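# Pull the protruding nail out with a tool

## Task

Extract the nail that stands up out of its surface. The robot's own body or gripper may touch that nail only lightly; any firmer contact counts as failure. Anything the robot is still holding when the work ends will be dropped, and nothing may end up fallen or left off the table.

## Robot and tools

ROBOT: two six-joint arms, left_arm and right_arm, each with a two-finger gripper. A flat block projects about 9 cm from the wrist 3 axis toward the gripper's +x and rotates with it. The fingers point along gripper +z and close along gripper y.

FRAME: one scene frame for all reported positions. Origin at table-top height, halfway between the arms' nominal bases; +x out over the table, +z up, left_arm on the +y side (not the image's left). Positions in metres, velocities in m/s and rad/s, orientation as quaternion wxyz. end_effector_position is the spot between the closed pads; closed fingertips reach about 19 mm past it, open ones about 6 mm. Reported hand positions can be off, more so when stretched out.

ROW LAYOUT (used by execute_actions and move): always 18 numbers covering both arms, even if one is idle. First left_arm: 6 joint angles, then gripper position, force_limit, speed; then right_arm in the same 9-number pattern. Joint order inside each block is wrist 3, wrist 2, elbow, shoulder pan, wrist 1, shoulder lift, and every per-joint list in results uses this same order. Joint numbers are absolute target angles in radians. Stated ranges: elbow -3.142 to 3.142, all other joints -6.283 to 6.283; a target more than 0.010 rad beyond a range end (and beyond the current angle) is rejected, and a joint pushed to its end reports "joint sent to its limit". Gripper numbers each lie in [-1, 1] and are absolute commands: position +1 = open 85 mm, about -0.8 = pads touching, -1 = close until blocked. speed sets finger closing rate (about 20, 85, 150 mm/s at -1, 0, +1). force_limit with speed sets grip: slow close at force_limit -1 gives roughly 30 N per pad, fast closes from well open give about 200 N or more. To keep a gripper unchanged, resend its last three numbers; 0 is a real command. New force_limit/speed only apply after the position number changes by at least 0.01.

TOOLS:
- execute_actions(actions, cameras): actions is a list of actions; each action is up to 15 rows, one row per 1/30 s control step; a short action repeats its final row to fill 15 steps. Empty list just returns state and images. cameras chooses images: omitted/null/["all"] for all, [] for none; names are cam_high, cam_low, cam_work, cam_left_wrist, cam_right_wrist (each 672x504).
- move(target, speed, blend, blocking, cameras): target is one 18-number row, or up to 15 rows differing only in joints. All joints interpolate together toward the absolute angles, so grippers trace curves, with no obstacle avoidance. speed in rad/s (0.01 to 2, default 0.5) is the top rate of the joint with the longest travel; one value or one per target. blend in rad rounds corners at intermediate targets (default 0 = pass exactly). blocking=false returns early while motion continues; execute_actions is refused until it ends (use wait or stop). A new move replaces a running one.
- wait(seconds 0 to 10): arms keep last command; a running move continues.
- stop(): brakes a running move; fingers are not stopped.
- zoom_image(camera, region [x0,y0,x1,y1] in pixels, top-left origin, at most 504x504).
- zero_wrist_force(arm): subtracts the current wrist reading from later ones; nothing moves.
- finished_scene(scene, check): scene is the integer number being ended; check describes, per task condition, what images and readings show, what they cannot show, and how it might still be unmet. It must be called twice in separate replies: the first only records the check, the second ends the scene irreversibly.

MOTION LIMITS: joint target rates capped at 1.88 rad/s (shoulders) and 2.83 rad/s (others); each step's target stays within 0.383 rad (shoulders) or 0.575 rad (others) of the measured angle, and the hand may not be commanded more than 100 mm (sometimes 50 mm) away from where it is. Large moves may arrive short; read "Joint targets" and resend the remainder. Motion lags commands by about 0.09 to 0.20 s and fast moves can overshoot.

RESULTS: Joint positions, Joint velocities, Joint targets (current drive goals), Tool commands, joint torques (positive toward larger angle, include arm weight, noisy), Wrist force/Wrist torque in gripper axes plus the peak since last shown. object_status: 0 moving, 1 blocked while opening, 2 blocked while closing (a grip), 3 reached command or fully closed. position_measured in counts: 3 open, ~78 = 60 mm, ~130 = 40 mm, ~180 = 20 mm, ~230 closed. A move adds a "move:" line (done, off_target, moving, held, fault, limits=held, worst joint error); wait adds "wait:". "joint command not followed" or HELD means the inter-arm clearance check held back joint targets; it ignores fingers and may miss contact. MOTOR HOT warns of heating; OVER-TEMPERATURE FAULT locks an arm for 30 s or more.

AVOID: the arms are stiff, so aiming even slightly beyond a firm contact can trip a fault. A torque fault (per-joint limits N m: shoulders 303, elbow 138, wrists 49.6) or net external force near 150 N (plus or minus 25) freezes that arm for 10 s and it yields to the contact; release a gripped fixed object before moving it again. Don't collide the arms, slam, hit hard, press hard, grip hard on something still resting on a support, or swing loads fast. Don't drop things or knock them off the table; set down any tool on the table before finishing. Loose objects may get brief outside pushes. Fingers move about 13 mm outward as they close, so keep clearance above surfaces.

Each tool is called as a command line: name --argument value for each argument, lists and objects as JSON in quotes; but a table of rows of numbers goes row by row, as --pt "numbers of a row", without its own name.

## Session

execute_actions --actions '[]'

Scene clock: 0.00 s.
left_arm: end_effector_position=(+0.4908, +1.0473, +0.1706) position_measured=3 object_status=3 end_effector_quat_wxyz=(+0.584, +0.421, -0.683, +0.124) end_effector_velocity=(+0.001, +0.000, +0.001) end_effector_angular_velocity=(+0.001, -0.002, -0.001) | right_arm: end_effector_position=(+1.1459, -0.1409, +0.1156) position_measured=3 object_status=3 end_effector_quat_wxyz=(-0.057, +0.709, -0.457, +0.534) end_effector_velocity=(+0.000, +0.000, -0.002) end_effector_angular_velocity=(-0.001, +0.001, +0.000)
Joint names: [wrist 3, wrist 2, elbow, shoulder pan, wrist 1, shoulder lift]
Joint positions: left_arm=[-0.4 -1.76 1.186 0.582 -0.723 -0.76] | right_arm=[-1.607 0.553 -1.437 3.895 -0.168 -2.472]
Joint velocities: left_arm=[0 0 -0.002 0 0 -0.001] | right_arm=[0 0 0 0 0 -0.002]
Joint torques (N m): no reading
Motor temperatures (°C): left_arm=[32 33 29 27 36 30] | right_arm=[35 25 29 32 37 30]
Wrist force (N): no reading
Wrist torque (N m): no reading
Wrist force, peak (N): no reading
Joint targets: left_arm=[-0.400 -1.760 1.186 0.582 -0.723 -0.760] | right_arm=[-1.607 0.553 -1.437 3.895 -0.168 -2.472]
Tool commands: left_gripper/position=+1.0 left_gripper/force_limit=+1.0 left_gripper/speed=+1.0 right_gripper/position=+1.0 right_gripper/force_limit=+1.0 right_gripper/speed=+1.0

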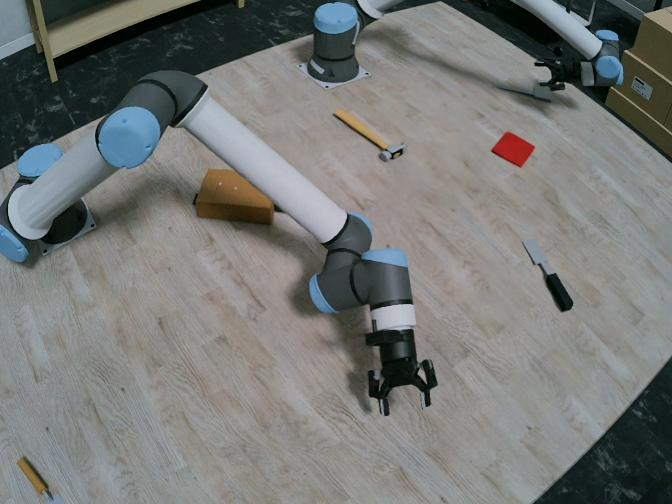

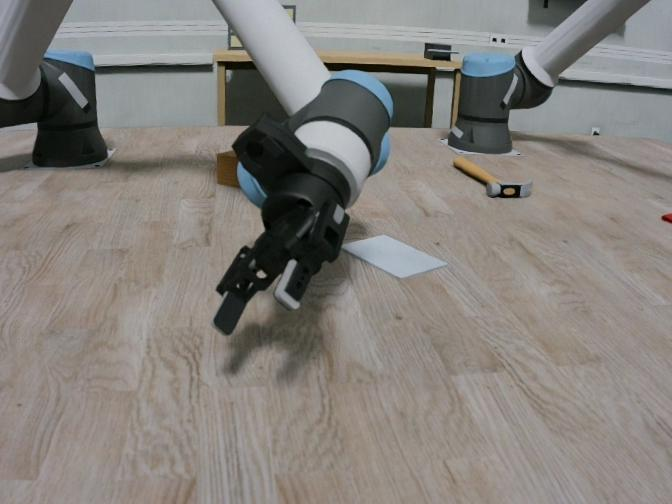

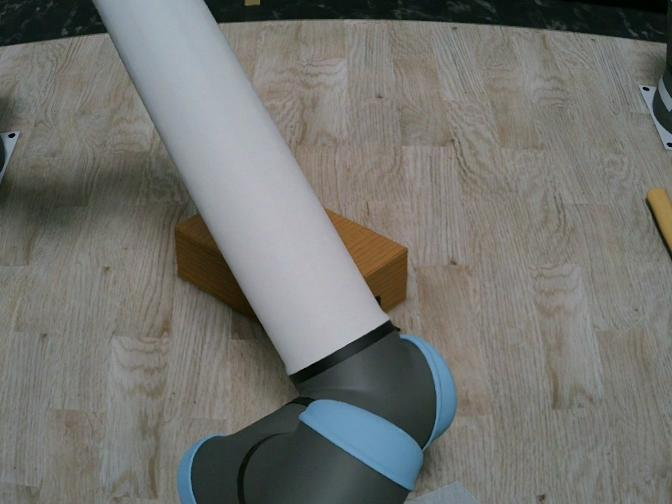

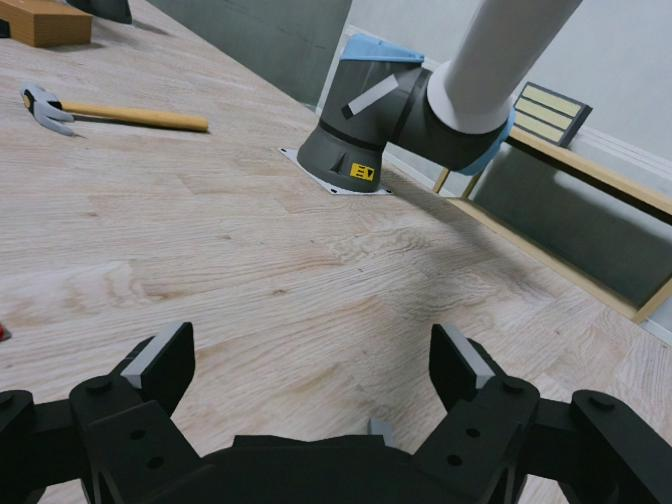

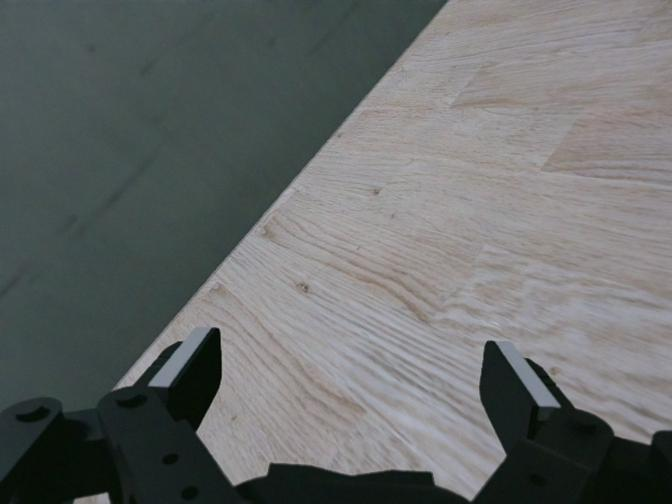

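move --target '[-0.4,-1.76,1.186,0.582,-0.723,-0.76,1,1,1,-1.607,0.553,-1.437,3.0,-0.168,-2.1,1,1,1]' --speed 1.0

Scene clock: 3.67 s.
left_arm: end_effector_position=(+0.4910, +1.0473, +0.1704) position_measured=3 object_status=3 end_effector_quat_wxyz=(+0.584, +0.421, -0.683, +0.124) end_effector_velocity=(+0.000, +0.000, -0.001) end_effector_angular_velocity=(-0.001, +0.001, +0.001) | right_arm: end_effector_position=(+1.0323, -1.1309, +0.5110) position_measured=3 object_status=3 end_effector_quat_wxyz=(-0.057, -0.336, +0.726, -0.597) end_effector_velocity=(-0.001, -0.001, +0.000) end_effector_angular_velocity=(+0.000, +0.000, -0.001)
Joint names: [wrist 3, wrist 2, elbow, shoulder pan, wrist 1, shoulder lift]
Joint positions: left_arm=[-0.4 -1.76 1.186 0.582 -0.723 -0.76] | right_arm=[-1.607 0.553 -1.437 3 -0.168 -2.1]
Joint velocities: left_arm=[0 0 0.001 0 0 0.001] | right_arm=[0 0 0 -0.001 0 0]
Joint torques (N m): left_arm=[1.75 1.13 -44.22 -12.68 0.4 -85.07] | right_arm=[-3 2.79 37.96 -18.17 7.05 109.32]
Motor temperatures (°C): left_arm=[32 33 29 27 36 30] | right_arm=[35 25 29 32 37 30]
Wrist force (N): left_arm=[0.1 0.0 -0.2] | right_arm=[-0.7 -0.2 0.3]
Wrist torque (N m): left_arm=[0.00 -0.02 0.00] | right_arm=[0.07 -0.05 -0.07]
Wrist force, peak (N): left_arm=[0.4 0.4 -0.1] | right_arm=[-6.7 -0.6 -3.6]
Joint targets: left_arm=[-0.400 -1.760 1.186 0.582 -0.723 -0.760] | right_arm=[-1.607 0.553 -1.437 3.000 -0.168 -2.100]
move: done

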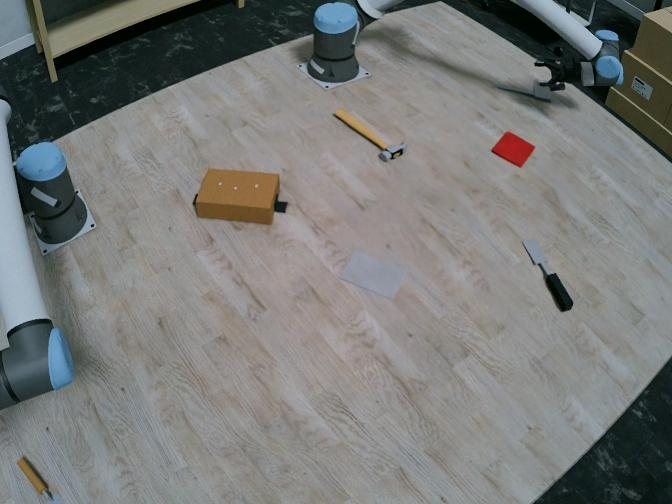

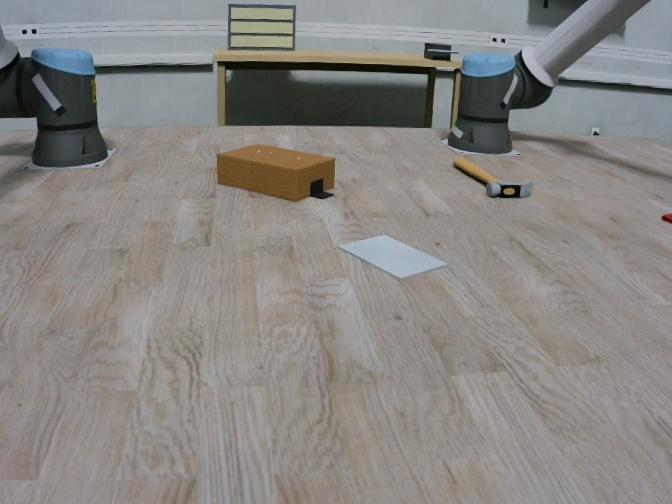

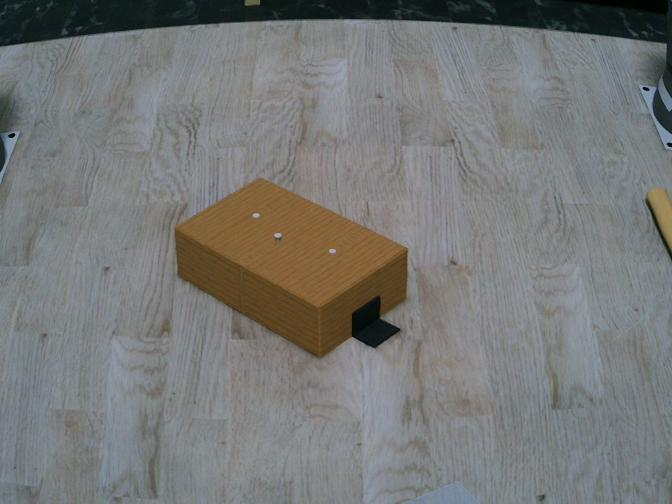

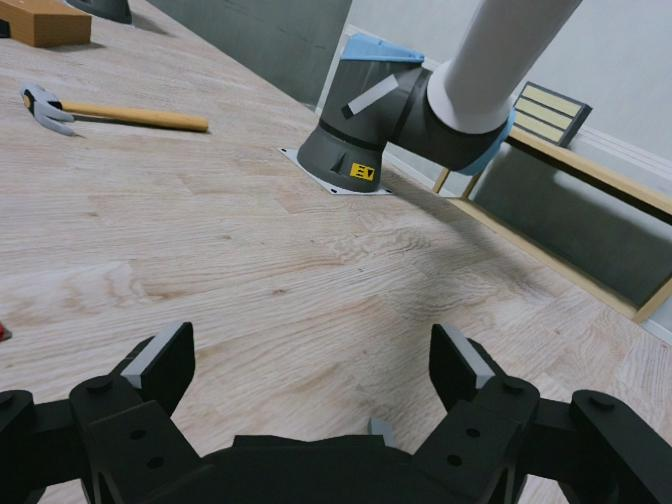

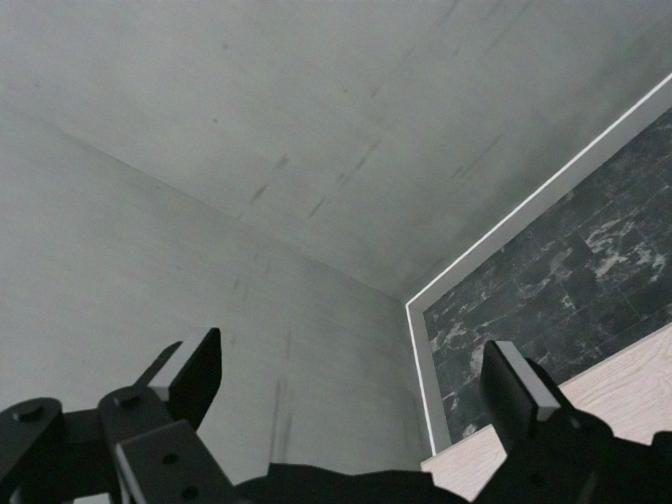

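zoom_image --camera "cam_work" --region '[220, 190, 370, 280]'

zoom_image --camera "cam_low" --region '[210, 130, 350, 215]'

zoom_image --camera "cam_left_wrist" --region '[0, 50, 220, 160]'

zoom_image --camera "cam_high" --region '[320, 90, 430, 180]'

Scaled by 3.360 from the camera's 672x504 image, which has a finer 960x720 frame.

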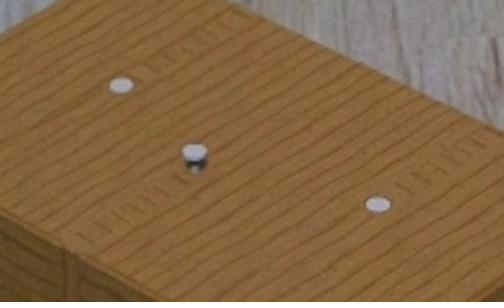

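Scaled by 3.600 from the camera's 672x504 image, which has a finer 960x720 frame.

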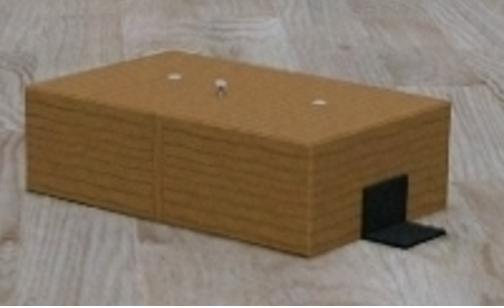

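Scaled by 2.291 from the camera's 672x504 image, which has a finer 960x720 frame.

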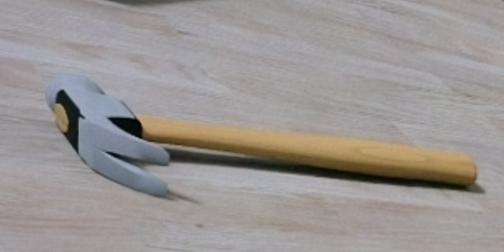

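Scaled by 4.582 from the camera's 672x504 image, which has a finer 960x720 frame.

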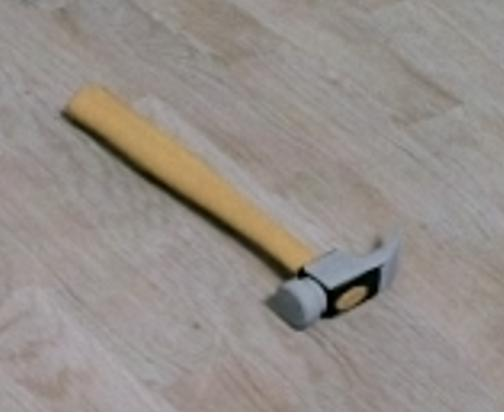

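move --pt "-0.4 -1.76 1.6 0.3 -0.723 -1.7 1 1 1 -1.607 0.553 -1.437 3.0 -0.168 -2.1 1 1 1" --pt "2.186 1.571 2.005 -0.783 1.424 -1.858 1 1 1 -1.607 0.553 -1.437 3.0 -0.168 -2.1 1 1 1" --speed 1.0

Scene clock: 12.13 s.
left_arm: end_effector_position=(+0.2507, +0.4792, +0.4007) position_measured=3 object_status=3 end_effector_quat_wxyz=(+0.000, -0.078, +0.997, +0.000) end_effector_velocity=(+0.000, +0.000, +0.000) end_effector_angular_velocity=(+0.000, +0.000, +0.000) | right_arm: end_effector_position=(+1.0322, -1.1311, +0.5111) position_measured=3 object_status=3 end_effector_quat_wxyz=(-0.057, -0.336, +0.726, -0.597) end_effector_velocity=(+0.000, +0.001, +0.000) end_effector_angular_velocity=(+0.000, +0.000, +0.000)
Joint names: [wrist 3, wrist 2, elbow, shoulder pan, wrist 1, shoulder lift]
Joint positions: left_arm=[2.186 1.571 2.005 -0.783 1.424 -1.858] | right_arm=[-1.607 0.553 -1.437 3 -0.168 -2.1]
Joint velocities: left_arm=[0.001 0 0 0 0.001 -0.001] | right_arm=[0 0 0 0.001 -0.001 0.001]
Joint torques (N m): left_arm=[1.7 0.99 -31.5 -13.35 8.23 -30.2] | right_arm=[-2.55 -3.21 44.62 -12.41 6.16 109.56]
Motor temperatures (°C): left_arm=[32 33 29 27 36 30] | right_arm=[35 25 29 32 37 30]
Wrist force (N): left_arm=[-1.8 0.0 -1.2] | right_arm=[-0.7 -0.4 0.1]
Wrist torque (N m): left_arm=[-0.08 0.14 0.04] | right_arm=[0.04 -0.05 -0.08]
Wrist force, peak (N): left_arm=[-5.0 -0.2 -0.6] | right_arm=[-1.5 -0.6 0.4]
Joint targets: left_arm=[2.186 1.571 2.005 -0.783 1.424 -1.858] | right_arm=[-1.607 0.553 -1.437 3.000 -0.168 -2.100]
move: done

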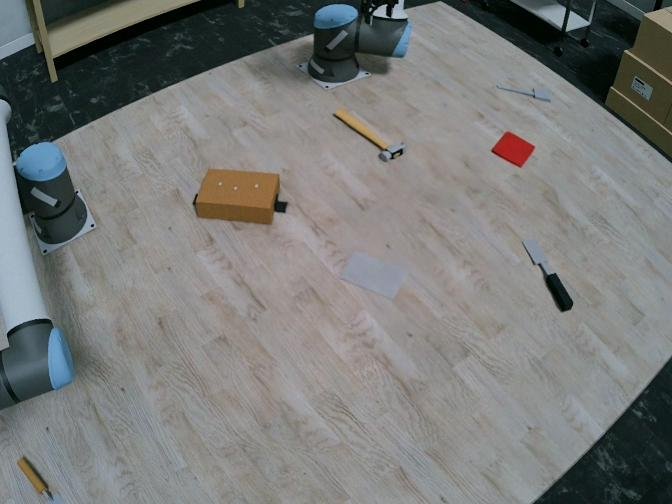

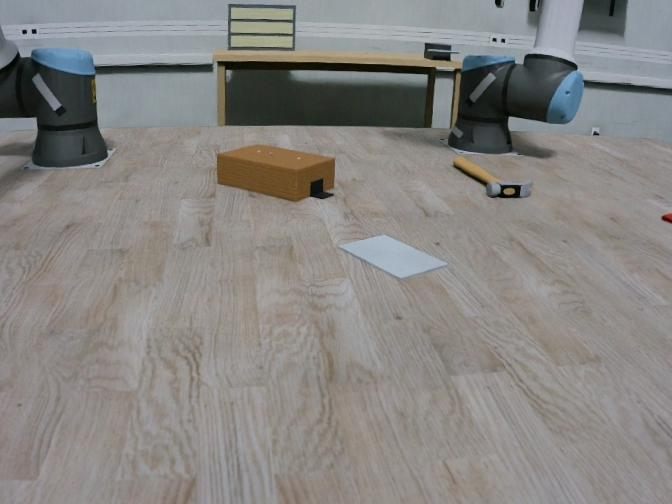

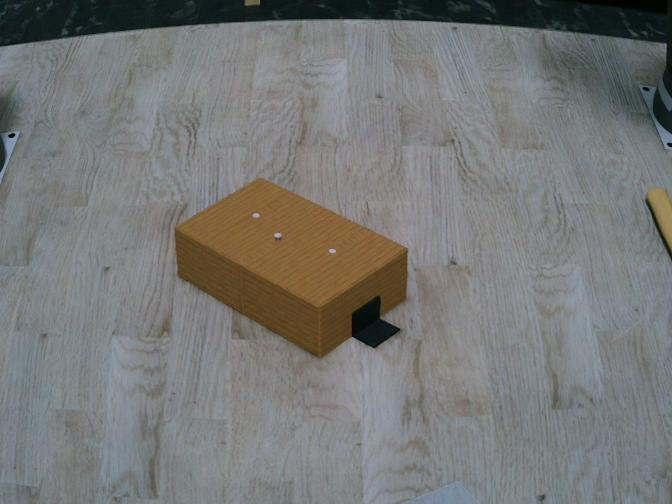

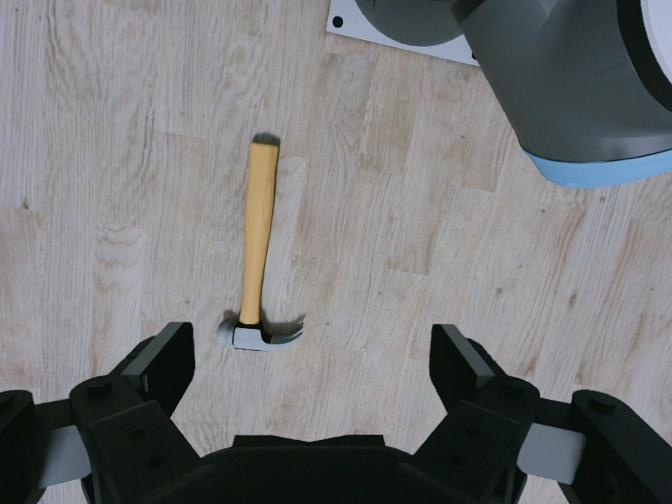

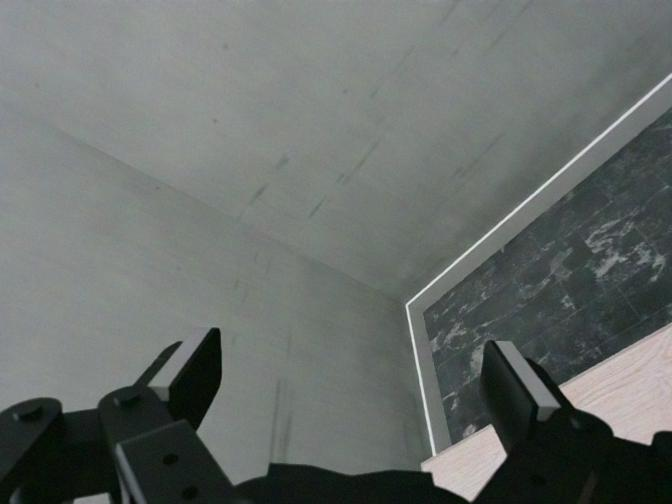

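move --target '[1.766,1.571,2.081,-1.203,1.468,-1.978,1,1,1,-1.607,0.553,-1.437,3.0,-0.168,-2.1,1,1,1]' --cameras '["cam_left_wrist"]'

Scene clock: 14.53 s.
left_arm: end_effector_position=(+0.1706, +0.4194, +0.4006) position_measured=3 object_status=3 end_effector_quat_wxyz=(+0.000, -0.078, +0.997, +0.000) end_effector_velocity=(+0.000, +0.000, +0.000) end_effector_angular_velocity=(+0.000, +0.000, +0.001) | right_arm: end_effector_position=(+1.0322, -1.1311, +0.5111) position_measured=3 object_status=3 end_effector_quat_wxyz=(-0.057, -0.336, +0.726, -0.597) end_effector_velocity=(+0.000, +0.000, +0.000) end_effector_angular_velocity=(+0.000, -0.001, +0.000)
Joint names: [wrist 3, wrist 2, elbow, shoulder pan, wrist 1, shoulder lift]
Joint positions: left_arm=[1.766 1.571 2.081 -1.203 1.468 -1.978] | right_arm=[-1.607 0.553 -1.437 3 -0.168 -2.1]
Joint velocities: left_arm=[-0.001 0 0 -0.001 0 0] | right_arm=[-0.001 0 0 0 0.001 0]
Joint torques (N m): left_arm=[-2.43 0.87 -31.51 -9.03 7.76 -20.16] | right_arm=[-2.39 -3.87 43.28 -10.2 5.71 107.92]
Motor temperatures (°C): left_arm=[32 33 29 27 36 30] | right_arm=[35 25 29 32 37 30]
Wrist force (N): left_arm=[-1.5 0.4 -1.3] | right_arm=[-0.8 -0.1 0.5]
Wrist torque (N m): left_arm=[-0.03 0.06 0.12] | right_arm=[0.09 -0.03 -0.08]
Wrist force, peak (N): left_arm=[-2.8 0.8 -1.0] | right_arm=[-1.5 -0.2 0.1]
Joint targets: left_arm=[1.766 1.571 2.081 -1.203 1.468 -1.978] | right_arm=[-1.607 0.553 -1.437 3.000 -0.168 -2.100]
move: done
Images, in order (width x height): cam_left_wrist 672x504.

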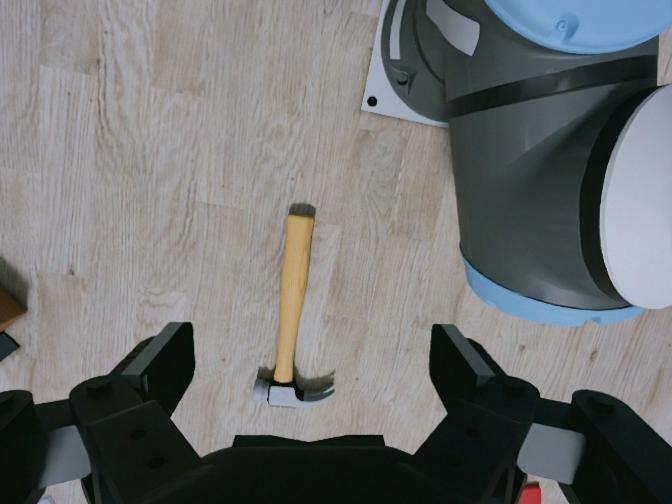

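move --target '[1.641,1.571,2.352,-1.328,1.040,-1.821,1,1,1,-1.607,0.553,-1.437,3.0,-0.168,-2.1,1,1,1]' --cameras '["cam_left_wrist","cam_low","cam_high"]'

Scene clock: 16.50 s.
left_arm: end_effector_position=(+0.1555, +0.3764, +0.2010) position_measured=3 object_status=3 end_effector_quat_wxyz=(+0.000, -0.078, +0.997, +0.000) end_effector_velocity=(+0.000, +0.001, -0.001) end_effector_angular_velocity=(+0.002, +0.001, +0.001) | right_arm: end_effector_position=(+1.0322, -1.1311, +0.5111) position_measured=3 object_status=3 end_effector_quat_wxyz=(-0.057, -0.336, +0.726, -0.597) end_effector_velocity=(-0.001, -0.002, +0.000) end_effector_angular_velocity=(+0.000, +0.000, -0.002)
Joint names: [wrist 3, wrist 2, elbow, shoulder pan, wrist 1, shoulder lift]
Joint positions: left_arm=[1.641 1.571 2.352 -1.328 1.04 -1.821] | right_arm=[-1.607 0.553 -1.437 3 -0.168 -2.1]
Joint velocities: left_arm=[-0.001 0.001 0.002 0 -0.002 0.001] | right_arm=[-0.001 0 0 -0.002 0 0]
Joint torques (N m): left_arm=[-2.12 0.16 -25.19 -11.71 1.46 4.08] | right_arm=[-2.41 -3.96 41.83 -9.44 5.63 106.99]
Motor temperatures (°C): left_arm=[32 33 29 27 36 30] | right_arm=[35 25 29 32 37 30]
Wrist force (N): left_arm=[-1.3 0.3 -1.2] | right_arm=[-0.9 -0.8 0.3]
Wrist torque (N m): left_arm=[-0.01 0.07 0.11] | right_arm=[-0.03 -0.02 -0.07]
Wrist force, peak (N): left_arm=[-1.5 1.7 -4.1] | right_arm=[-1.4 -0.2 0.5]
Joint targets: left_arm=[1.641 1.571 2.352 -1.328 1.040 -1.821] | right_arm=[-1.607 0.553 -1.437 3.000 -0.168 -2.100]
move: done
Images, in order (width x height): cam_high 672x504, cam_low 672x504, cam_left_wrist 672x504.

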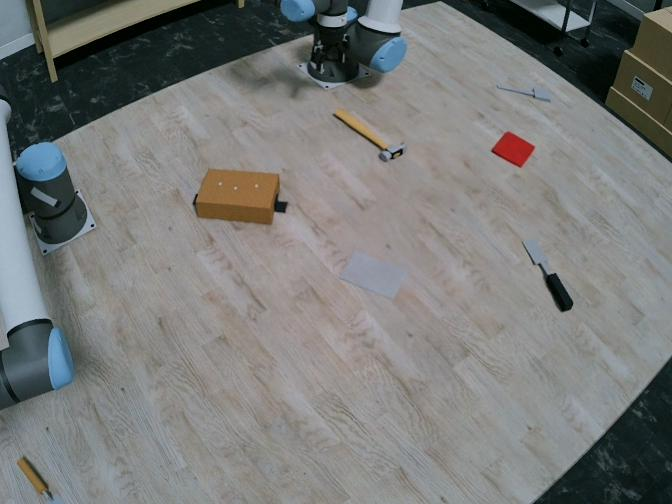

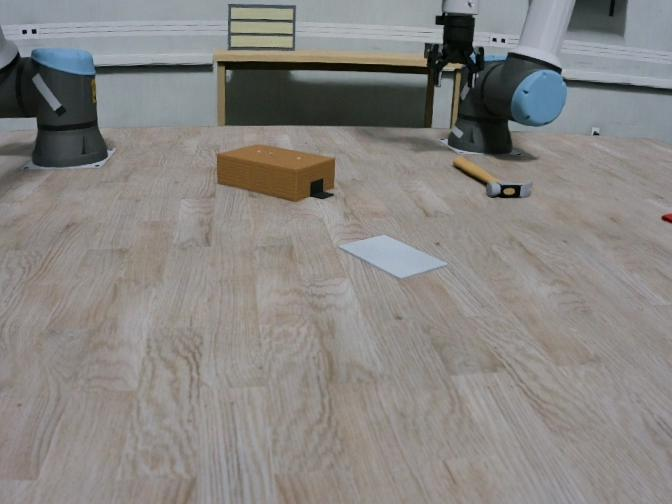

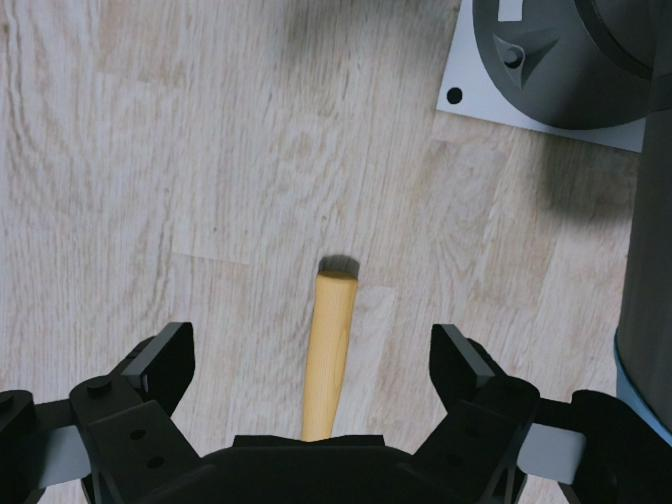

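move --target '[2.167,1.571,2.2725,-0.8996,0.825,-1.5267,1,1,1,-1.607,0.553,-1.437,3.0,-0.168,-2.1,1,1,1]' --cameras '["cam_left_wrist","cam_low","cam_high"]'

Scene clock: 19.40 s.
left_arm: end_effector_position=(+0.2734, +0.3994, +0.1211) position_measured=3 object_status=3 end_effector_quat_wxyz=(+0.000, -0.029, +1.000, +0.000) end_effector_velocity=(+0.000, +0.000, +0.000) end_effector_angular_velocity=(+0.000, +0.000, +0.000) | right_arm: end_effector_position=(+1.0322, -1.1311, +0.5111) position_measured=3 object_status=3 end_effector_quat_wxyz=(-0.057, -0.336, +0.726, -0.597) end_effector_velocity=(+0.000, -0.001, -0.001) end_effector_angular_velocity=(+0.000, +0.001, -0.001)
Joint names: [wrist 3, wrist 2, elbow, shoulder pan, wrist 1, shoulder lift]
Joint positions: left_arm=[2.167 1.571 2.273 -0.9 0.825 -1.527] | right_arm=[-1.607 0.553 -1.437 3 -0.168 -2.1]
Joint velocities: left_arm=[0.001 0.001 0 0.001 -0.001 0.001] | right_arm=[0 0 0 -0.001 0 -0.001]
Joint torques (N m): left_arm=[2.07 -1.24 -35.12 17.04 1.1 -12.6] | right_arm=[-2.41 -3.74 40.1 -8.84 5.01 105.3]
Motor temperatures (°C): left_arm=[32 33 29 27 36 30] | right_arm=[35 25 29 32 37 30]
Wrist force (N): left_arm=[-1.3 0.0 -0.6] | right_arm=[-0.7 -0.3 0.4]
Wrist torque (N m): left_arm=[-0.05 -0.01 0.03] | right_arm=[0.05 -0.05 -0.07]
Wrist force, peak (N): left_arm=[-2.5 0.9 0.2] | right_arm=[-1.4 -0.6 0.2]
Joint targets: left_arm=[2.167 1.571 2.272 -0.900 0.825 -1.527] | right_arm=[-1.607 0.553 -1.437 3.000 -0.168 -2.100]
move: done
Images, in order (width x height): cam_high 672x504, cam_low 672x504, cam_left_wrist 672x504.

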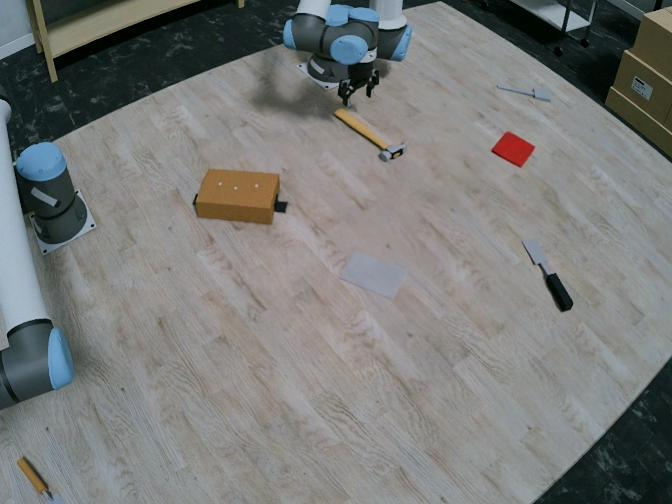

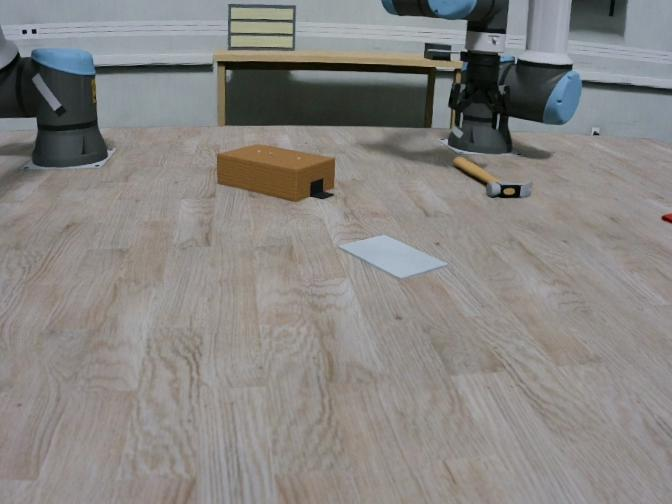

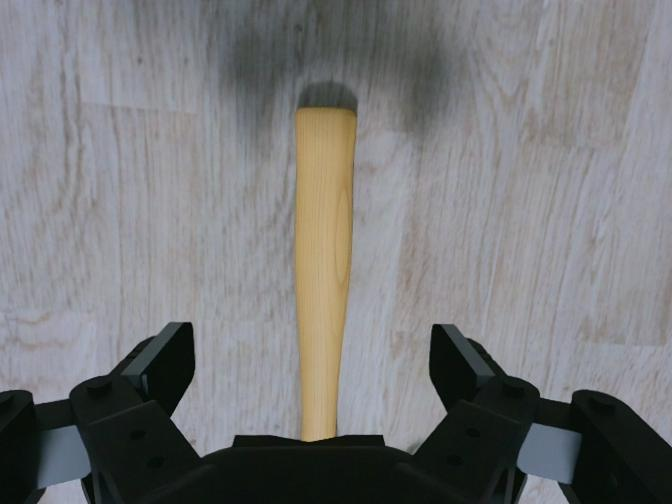

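move --target '[2.167,1.571,2.3385,-0.8996,0.5954,-1.3631,1,-1,-1,-1.607,0.553,-1.437,3.0,-0.168,-2.1,1,1,1]' --cameras '[]'

move --target '[2.167,1.571,2.3385,-0.8996,0.5954,-1.3631,-1,-1,-1,-1.607,0.553,-1.437,3.0,-0.168,-2.1,1,1,1]' --cameras '["cam_left_wrist","cam_low"]'

Scene clock: 20.83 s.
left_arm: end_effector_position=(+0.2735, +0.3994, +0.0232) position_measured=3 object_status=3 end_effector_quat_wxyz=(+0.000, -0.029, +1.000, +0.000) end_effector_velocity=(+0.000, +0.000, -0.001) end_effector_angular_velocity=(+0.000, +0.000, -0.001) | right_arm: end_effector_position=(+1.0322, -1.1311, +0.5111) position_measured=3 object_status=3 end_effector_quat_wxyz=(-0.057, -0.336, +0.726, -0.597) end_effector_velocity=(+0.000, +0.000, +0.000) end_effector_angular_velocity=(+0.000, -0.001, +0.000)
Joint names: [wrist 3, wrist 2, elbow, shoulder pan, wrist 1, shoulder lift]
Joint positions: left_arm=[2.167 1.571 2.338 -0.9 0.596 -1.363] | right_arm=[-1.607 0.553 -1.437 3 -0.168 -2.1]
Joint velocities: left_arm=[0 0 0 -0.001 -0.002 0.001] | right_arm=[0 0 0 0 0.001 0]
Joint torques (N m): left_arm=[1.98 -0.83 -12.06 11.12 1.54 -23.77] | right_arm=[-2.06 -3.91 39.14 -6.4 4.77 104.8]
Motor temperatures (°C): left_arm=[32 33 29 27 36 30] | right_arm=[35 25 29 31 37 30]
Wrist force (N): left_arm=[-1.4 -0.3 -1.1] | right_arm=[-1.1 -0.5 0.3]
Wrist torque (N m): left_arm=[-0.13 0.02 0.07] | right_arm=[0.02 0.01 -0.08]
Wrist force, peak (N): left_arm=[-1.2 0.3 -2.9] | right_arm=[-1.7 -0.2 0.8]
Joint targets: left_arm=[2.167 1.571 2.339 -0.900 0.595 -1.363] | right_arm=[-1.607 0.553 -1.437 3.000 -0.168 -2.100]
move: done
No camera images: "cameras" was empty.

Scene clock: 23.80 s.
left_arm: end_effector_position=(+0.2735, +0.3994, +0.0231) position_measured=145 object_status=2 end_effector_quat_wxyz=(+0.000, -0.029, +1.000, +0.000) end_effector_velocity=(+0.000, +0.000, +0.000) end_effector_angular_velocity=(+0.000, +0.000, +0.000) | right_arm: end_effector_position=(+1.0322, -1.1311, +0.5111) position_measured=3 object_status=3 end_effector_quat_wxyz=(-0.057, -0.336, +0.726, -0.597) end_effector_velocity=(+0.001, +0.001, +0.000) end_effector_angular_velocity=(+0.000, +0.000, +0.001)
Joint names: [wrist 3, wrist 2, elbow, shoulder pan, wrist 1, shoulder lift]
Joint positions: left_arm=[2.167 1.571 2.339 -0.9 0.595 -1.363] | right_arm=[-1.607 0.553 -1.437 3 -0.168 -2.1]
Joint velocities: left_arm=[0 0 0 0 0 0] | right_arm=[-0.001 0 0 0.001 0.001 0]
Joint torques (N m): left_arm=[1.86 -1.07 -21.58 -3.14 5.53 -22.22] | right_arm=[-2.04 -3.9 37.99 -6.09 4.32 105.31]
Motor temperatures (°C): left_arm=[32 33 29 27 36 30] | right_arm=[35 25 29 31 37 30]
Wrist force (N): left_arm=[-1.9 3.4 -11.4] | right_arm=[-0.9 -0.2 0.5]
Wrist torque (N m): left_arm=[-0.12 0.10 0.05] | right_arm=[0.07 -0.02 -0.07]
Wrist force, peak (N): left_arm=[-1.7 3.2 -12.1] | right_arm=[-1.6 -0.3 0.4]
Joint targets: left_arm=[2.167 1.571 2.339 -0.900 0.595 -1.363] | right_arm=[-1.607 0.553 -1.437 3.000 -0.168 -2.100]
move: done
Images, in order (width x height): cam_low 672x504, cam_left_wrist 672x504.

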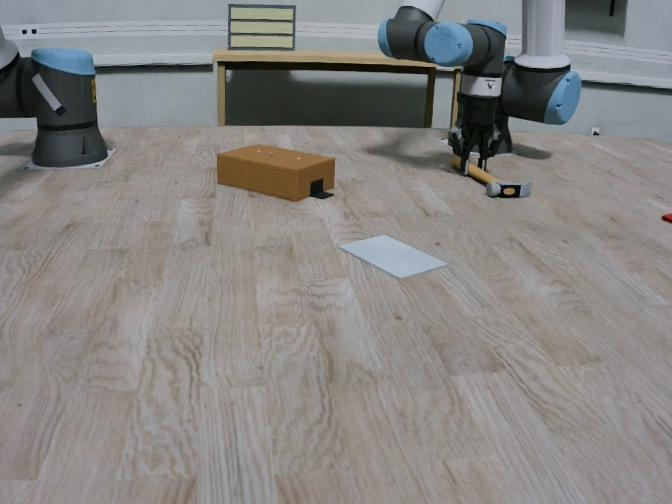

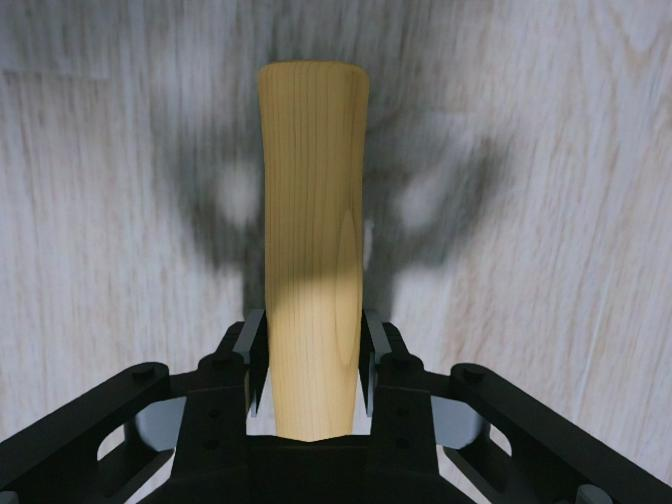

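move --target '[2.167,1.571,2.139,-0.8996,1.108,-1.6765,-1,-1,-1,-1.607,0.553,-1.437,3.0,-0.168,-2.1,1,1,1]' --cameras '[]'

move --target '[2.167,1.571,2.139,-0.8996,1.108,-1.6765,-0.97,1,-1,-1.607,0.553,-1.437,3.0,-0.168,-2.1,1,1,1]'

Scene clock: 25.67 s.
left_arm: end_effector_position=(+0.2735, +0.3993, +0.2509) position_measured=145 object_status=2 end_effector_quat_wxyz=(+0.000, -0.029, +1.000, +0.000) end_effector_velocity=(+0.000, +0.000, +0.001) end_effector_angular_velocity=(-0.002, -0.001, +0.001) | right_arm: end_effector_position=(+1.0322, -1.1311, +0.5111) position_measured=3 object_status=3 end_effector_quat_wxyz=(-0.057, -0.336, +0.726, -0.597) end_effector_velocity=(+0.000, -0.001, +0.000) end_effector_angular_velocity=(+0.000, +0.001, +0.000)
Joint names: [wrist 3, wrist 2, elbow, shoulder pan, wrist 1, shoulder lift]
Joint positions: left_arm=[2.167 1.571 2.139 -0.9 1.108 -1.676] | right_arm=[-1.607 0.553 -1.437 3 -0.168 -2.1]
Joint velocities: left_arm=[0 0 -0.001 0.001 0.002 -0.002] | right_arm=[0 0 0 -0.001 0 -0.001]
Joint torques (N m): left_arm=[1.73 -1.42 -42.84 -7.51 8.33 -38.02] | right_arm=[-1.71 -3.96 37.74 -3.8 3.88 101.44]
Motor temperatures (°C): left_arm=[32 33 29 27 36 30] | right_arm=[35 25 29 31 37 30]
Wrist force (N): left_arm=[-1.2 0.3 -1.0] | right_arm=[-0.8 -0.5 -0.1]
Wrist torque (N m): left_arm=[-0.01 0.04 0.05] | right_arm=[0.02 -0.04 -0.08]
Wrist force, peak (N): left_arm=[-2.2 3.4 -11.6] | right_arm=[-1.4 -0.2 0.2]
Joint targets: left_arm=[2.167 1.571 2.139 -0.900 1.108 -1.676] | right_arm=[-1.607 0.553 -1.437 3.000 -0.168 -2.100]
move: done
No camera images: "cameras" was empty.

Scene clock: 27.47 s.
left_arm: end_effector_position=(+0.2735, +0.3993, +0.2510) position_measured=231 object_status=0 end_effector_quat_wxyz=(+0.000, -0.029, +1.000, +0.000) end_effector_velocity=(+0.000, +0.000, +0.000) end_effector_angular_velocity=(-0.001, -0.001, +0.000) | right_arm: end_effector_position=(+1.0322, -1.1311, +0.5111) position_measured=3 object_status=3 end_effector_quat_wxyz=(-0.057, -0.336, +0.726, -0.597) end_effector_velocity=(+0.000, +0.000, +0.000) end_effector_angular_velocity=(+0.000, +0.000, +0.000)
Joint names: [wrist 3, wrist 2, elbow, shoulder pan, wrist 1, shoulder lift]
Joint positions: left_arm=[2.167 1.571 2.139 -0.9 1.108 -1.677] | right_arm=[-1.607 0.553 -1.437 3 -0.168 -2.1]
Joint velocities: left_arm=[0 0 0 0 0 -0.001] | right_arm=[0 0 0 0 0 0]
Joint torques (N m): left_arm=[1.18 -1.39 -37.7 -6.86 6.24 -39.64] | right_arm=[-1.73 -3.9 38.19 -3.55 3.83 103.31]
Motor temperatures (°C): left_arm=[32 33 29 27 36 30] | right_arm=[35 25 29 31 37 30]
Wrist force (N): left_arm=[-1.4 0.3 -0.8] | right_arm=[-1.0 -0.4 0.0]
Wrist torque (N m): left_arm=[-0.02 0.06 0.05] | right_arm=[0.05 -0.01 -0.07]
Wrist force, peak (N): left_arm=[-1.4 0.4 -1.3] | right_arm=[-1.4 -0.4 0.1]
Joint targets: left_arm=[2.167 1.571 2.139 -0.900 1.108 -1.676] | right_arm=[-1.607 0.553 -1.437 3.000 -0.168 -2.100]
move: done

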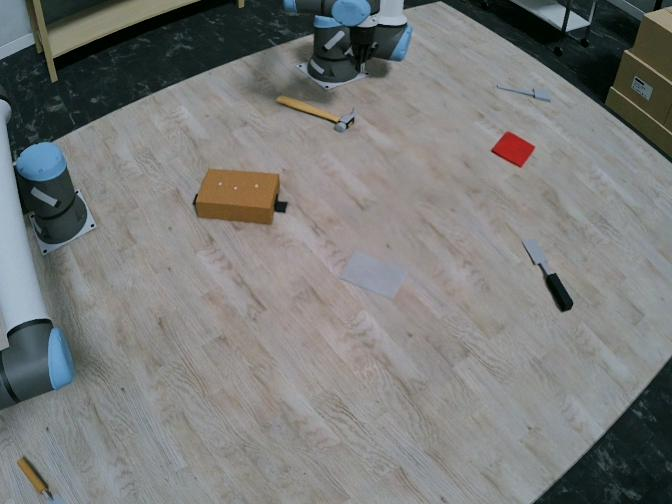

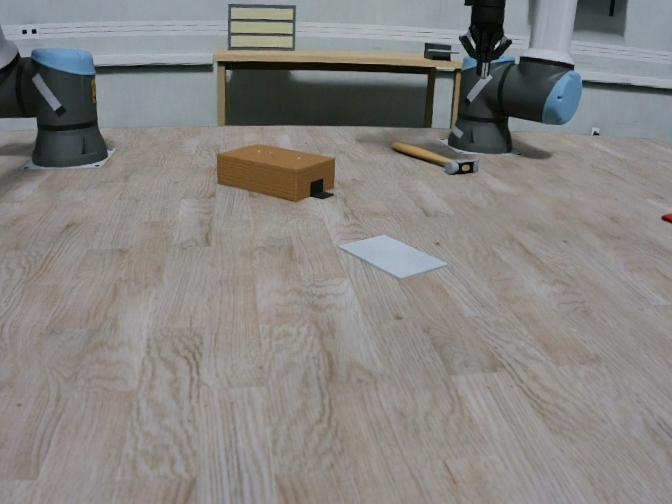

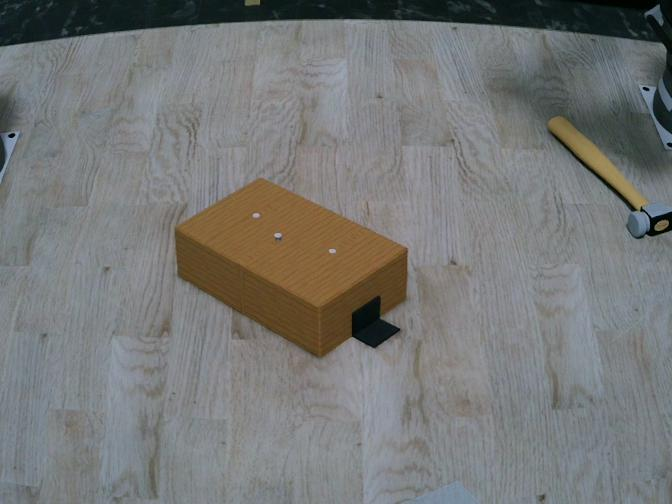

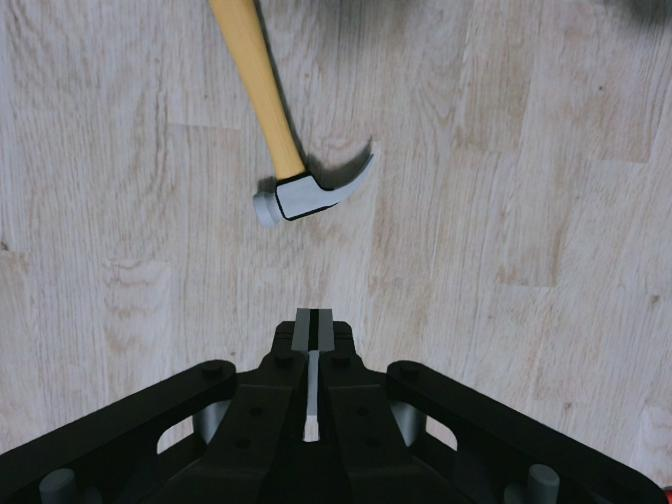

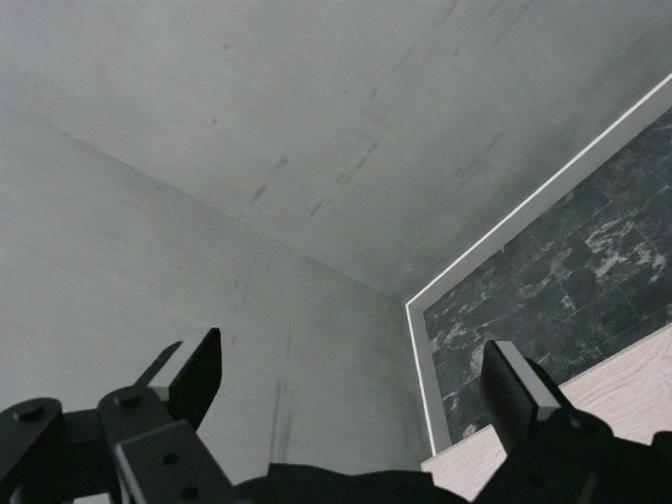

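move --target '[1.2585,1.571,2.3945,-1.4725,0.9115,-1.7352,1,0,0,-1.607,0.553,-1.437,3.0,-0.168,-2.1,1,1,1]' --cameras '["cam_left_wrist"]'

Scene clock: 30.77 s.
left_arm: end_effector_position=(+0.1286, +0.3363, +0.1511) position_measured=3 object_status=3 end_effector_quat_wxyz=(+0.000, -0.195, +0.981, +0.000) end_effector_velocity=(+0.000, +0.000, +0.000) end_effector_angular_velocity=(-0.001, +0.000, +0.000) | right_arm: end_effector_position=(+1.0322, -1.1311, +0.5111) position_measured=3 object_status=3 end_effector_quat_wxyz=(-0.057, -0.336, +0.726, -0.597) end_effector_velocity=(+0.000, +0.001, +0.000) end_effector_angular_velocity=(+0.000, +0.000, +0.000)
Joint names: [wrist 3, wrist 2, elbow, shoulder pan, wrist 1, shoulder lift]
Joint positions: left_arm=[1.259 1.571 2.394 -1.472 0.912 -1.735] | right_arm=[-1.607 0.553 -1.437 3 -0.168 -2.1]
Joint velocities: left_arm=[-0.001 0 0.001 -0.001 0 -0.001] | right_arm=[0.001 0 0 0.001 0 0]
Joint torques (N m): left_arm=[-2.32 -0.91 -21.83 -11.34 1.44 -29.62] | right_arm=[-1.62 -3.69 38.08 -0.98 3.22 102.54]
Motor temperatures (°C): left_arm=[32 33 29 27 36 30] | right_arm=[35 25 29 31 37 30]
Wrist force (N): left_arm=[-1.3 0.6 -1.1] | right_arm=[-1.0 -0.4 -0.1]
Wrist torque (N m): left_arm=[-0.03 0.02 0.10] | right_arm=[0.04 0.00 -0.07]
Wrist force, peak (N): left_arm=[-2.2 1.1 -1.7] | right_arm=[-1.5 -0.5 0.2]
Joint targets: left_arm=[1.258 1.571 2.394 -1.473 0.911 -1.735] | right_arm=[-1.607 0.553 -1.437 3.000 -0.168 -2.100]
move: done
Images, in order (width x height): cam_left_wrist 672x504.

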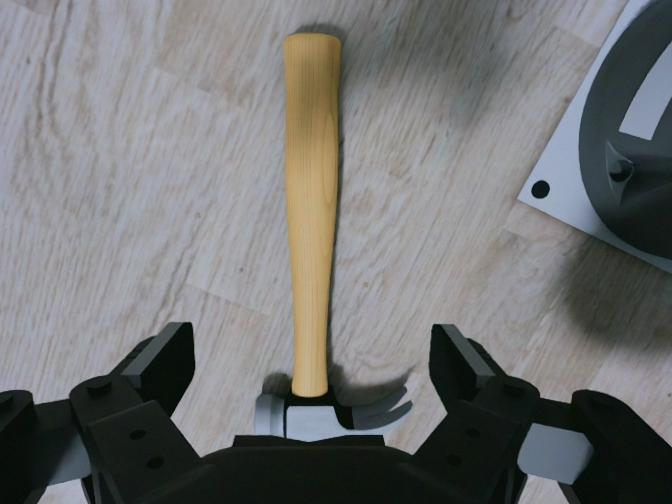

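move --target '[1.2585,1.571,2.5061,-1.4725,0.5475,-1.4828,1,0,-1,-1.607,0.553,-1.437,3.0,-0.168,-2.1,1,1,1]' --cameras '[]'

move --target '[1.2585,1.571,2.5061,-1.4725,0.5475,-1.4828,-1,-0.3,-1,-1.607,0.553,-1.437,3.0,-0.168,-2.1,1,1,1]' --cameras '["cam_left_wrist"]'

Scene clock: 32.53 s.
left_arm: end_effector_position=(+0.1286, +0.3364, +0.0191) position_measured=3 object_status=3 end_effector_quat_wxyz=(+0.000, -0.195, +0.981, +0.000) end_effector_velocity=(+0.000, +0.000, +0.000) end_effector_angular_velocity=(+0.000, +0.000, +0.000) | right_arm: end_effector_position=(+1.0322, -1.1311, +0.5111) position_measured=3 object_status=3 end_effector_quat_wxyz=(-0.057, -0.336, +0.726, -0.597) end_effector_velocity=(+0.000, +0.000, +0.001) end_effector_angular_velocity=(+0.000, -0.001, +0.001)
Joint names: [wrist 3, wrist 2, elbow, shoulder pan, wrist 1, shoulder lift]
Joint positions: left_arm=[1.258 1.571 2.506 -1.473 0.548 -1.483] | right_arm=[-1.607 0.553 -1.437 3 -0.168 -2.1]
Joint velocities: left_arm=[0 0 0 0 -0.001 0.001] | right_arm=[-0.001 0 0 0 0.001 0]
Joint torques (N m): left_arm=[-1.83 -1.25 -11.64 -8.24 1.61 -8.17] | right_arm=[-1.44 -3.92 38.65 -0.14 3.07 100.51]
Motor temperatures (°C): left_arm=[32 33 29 27 36 30] | right_arm=[35 25 29 31 37 30]
Wrist force (N): left_arm=[-1.5 0.1 -1.0] | right_arm=[-0.9 -0.3 0.7]
Wrist torque (N m): left_arm=[-0.08 0.00 0.13] | right_arm=[0.04 -0.02 -0.08]
Wrist force, peak (N): left_arm=[-1.4 0.7 -3.0] | right_arm=[-1.3 -0.5 0.2]
Joint targets: left_arm=[1.258 1.571 2.506 -1.473 0.547 -1.483] | right_arm=[-1.607 0.553 -1.437 3.000 -0.168 -2.100]
move: done
No camera images: "cameras" was empty.

Scene clock: 35.80 s.
left_arm: end_effector_position=(+0.1286, +0.3364, +0.0191) position_measured=158 object_status=0 end_effector_quat_wxyz=(+0.000, -0.195, +0.981, +0.000) end_effector_velocity=(+0.000, -0.001, +0.000) end_effector_angular_velocity=(-0.001, +0.000, +0.000) | right_arm: end_effector_position=(+1.0322, -1.1311, +0.5111) position_measured=3 object_status=3 end_effector_quat_wxyz=(-0.057, -0.336, +0.726, -0.597) end_effector_velocity=(-0.001, -0.001, +0.001) end_effector_angular_velocity=(+0.000, -0.001, -0.001)
Joint names: [wrist 3, wrist 2, elbow, shoulder pan, wrist 1, shoulder lift]
Joint positions: left_arm=[1.258 1.571 2.506 -1.473 0.547 -1.483] | right_arm=[-1.607 0.553 -1.437 3 -0.168 -2.1]
Joint velocities: left_arm=[0 0 -0.001 0 0 0] | right_arm=[0 0 0 -0.001 0.001 0.001]
Joint torques (N m): left_arm=[-1.56 -1.05 -18.7 -2.18 6.01 -10.47] | right_arm=[-1.18 -3.8 38.52 2.39 2.52 100.43]
Motor temperatures (°C): left_arm=[32 33 29 27 36 30] | right_arm=[35 25 29 31 37 30]
Wrist force (N): left_arm=[-2.8 -4.5 -17.1] | right_arm=[-0.8 -0.4 0.5]
Wrist torque (N m): left_arm=[-0.04 0.18 0.13] | right_arm=[0.03 -0.03 -0.08]
Wrist force, peak (N): left_arm=[-2.5 -4.4 -17.5] | right_arm=[-1.2 -0.7 0.6]
Joint targets: left_arm=[1.258 1.571 2.506 -1.473 0.547 -1.483] | right_arm=[-1.607 0.553 -1.437 3.000 -0.168 -2.100]
move: done
Images, in order (width x height): cam_left_wrist 672x504.

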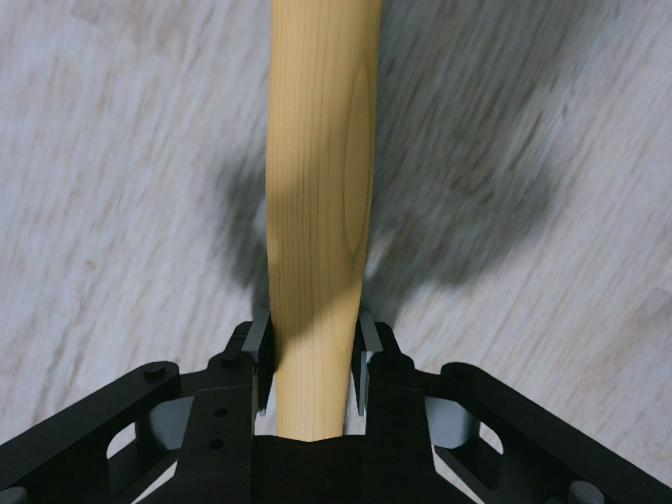

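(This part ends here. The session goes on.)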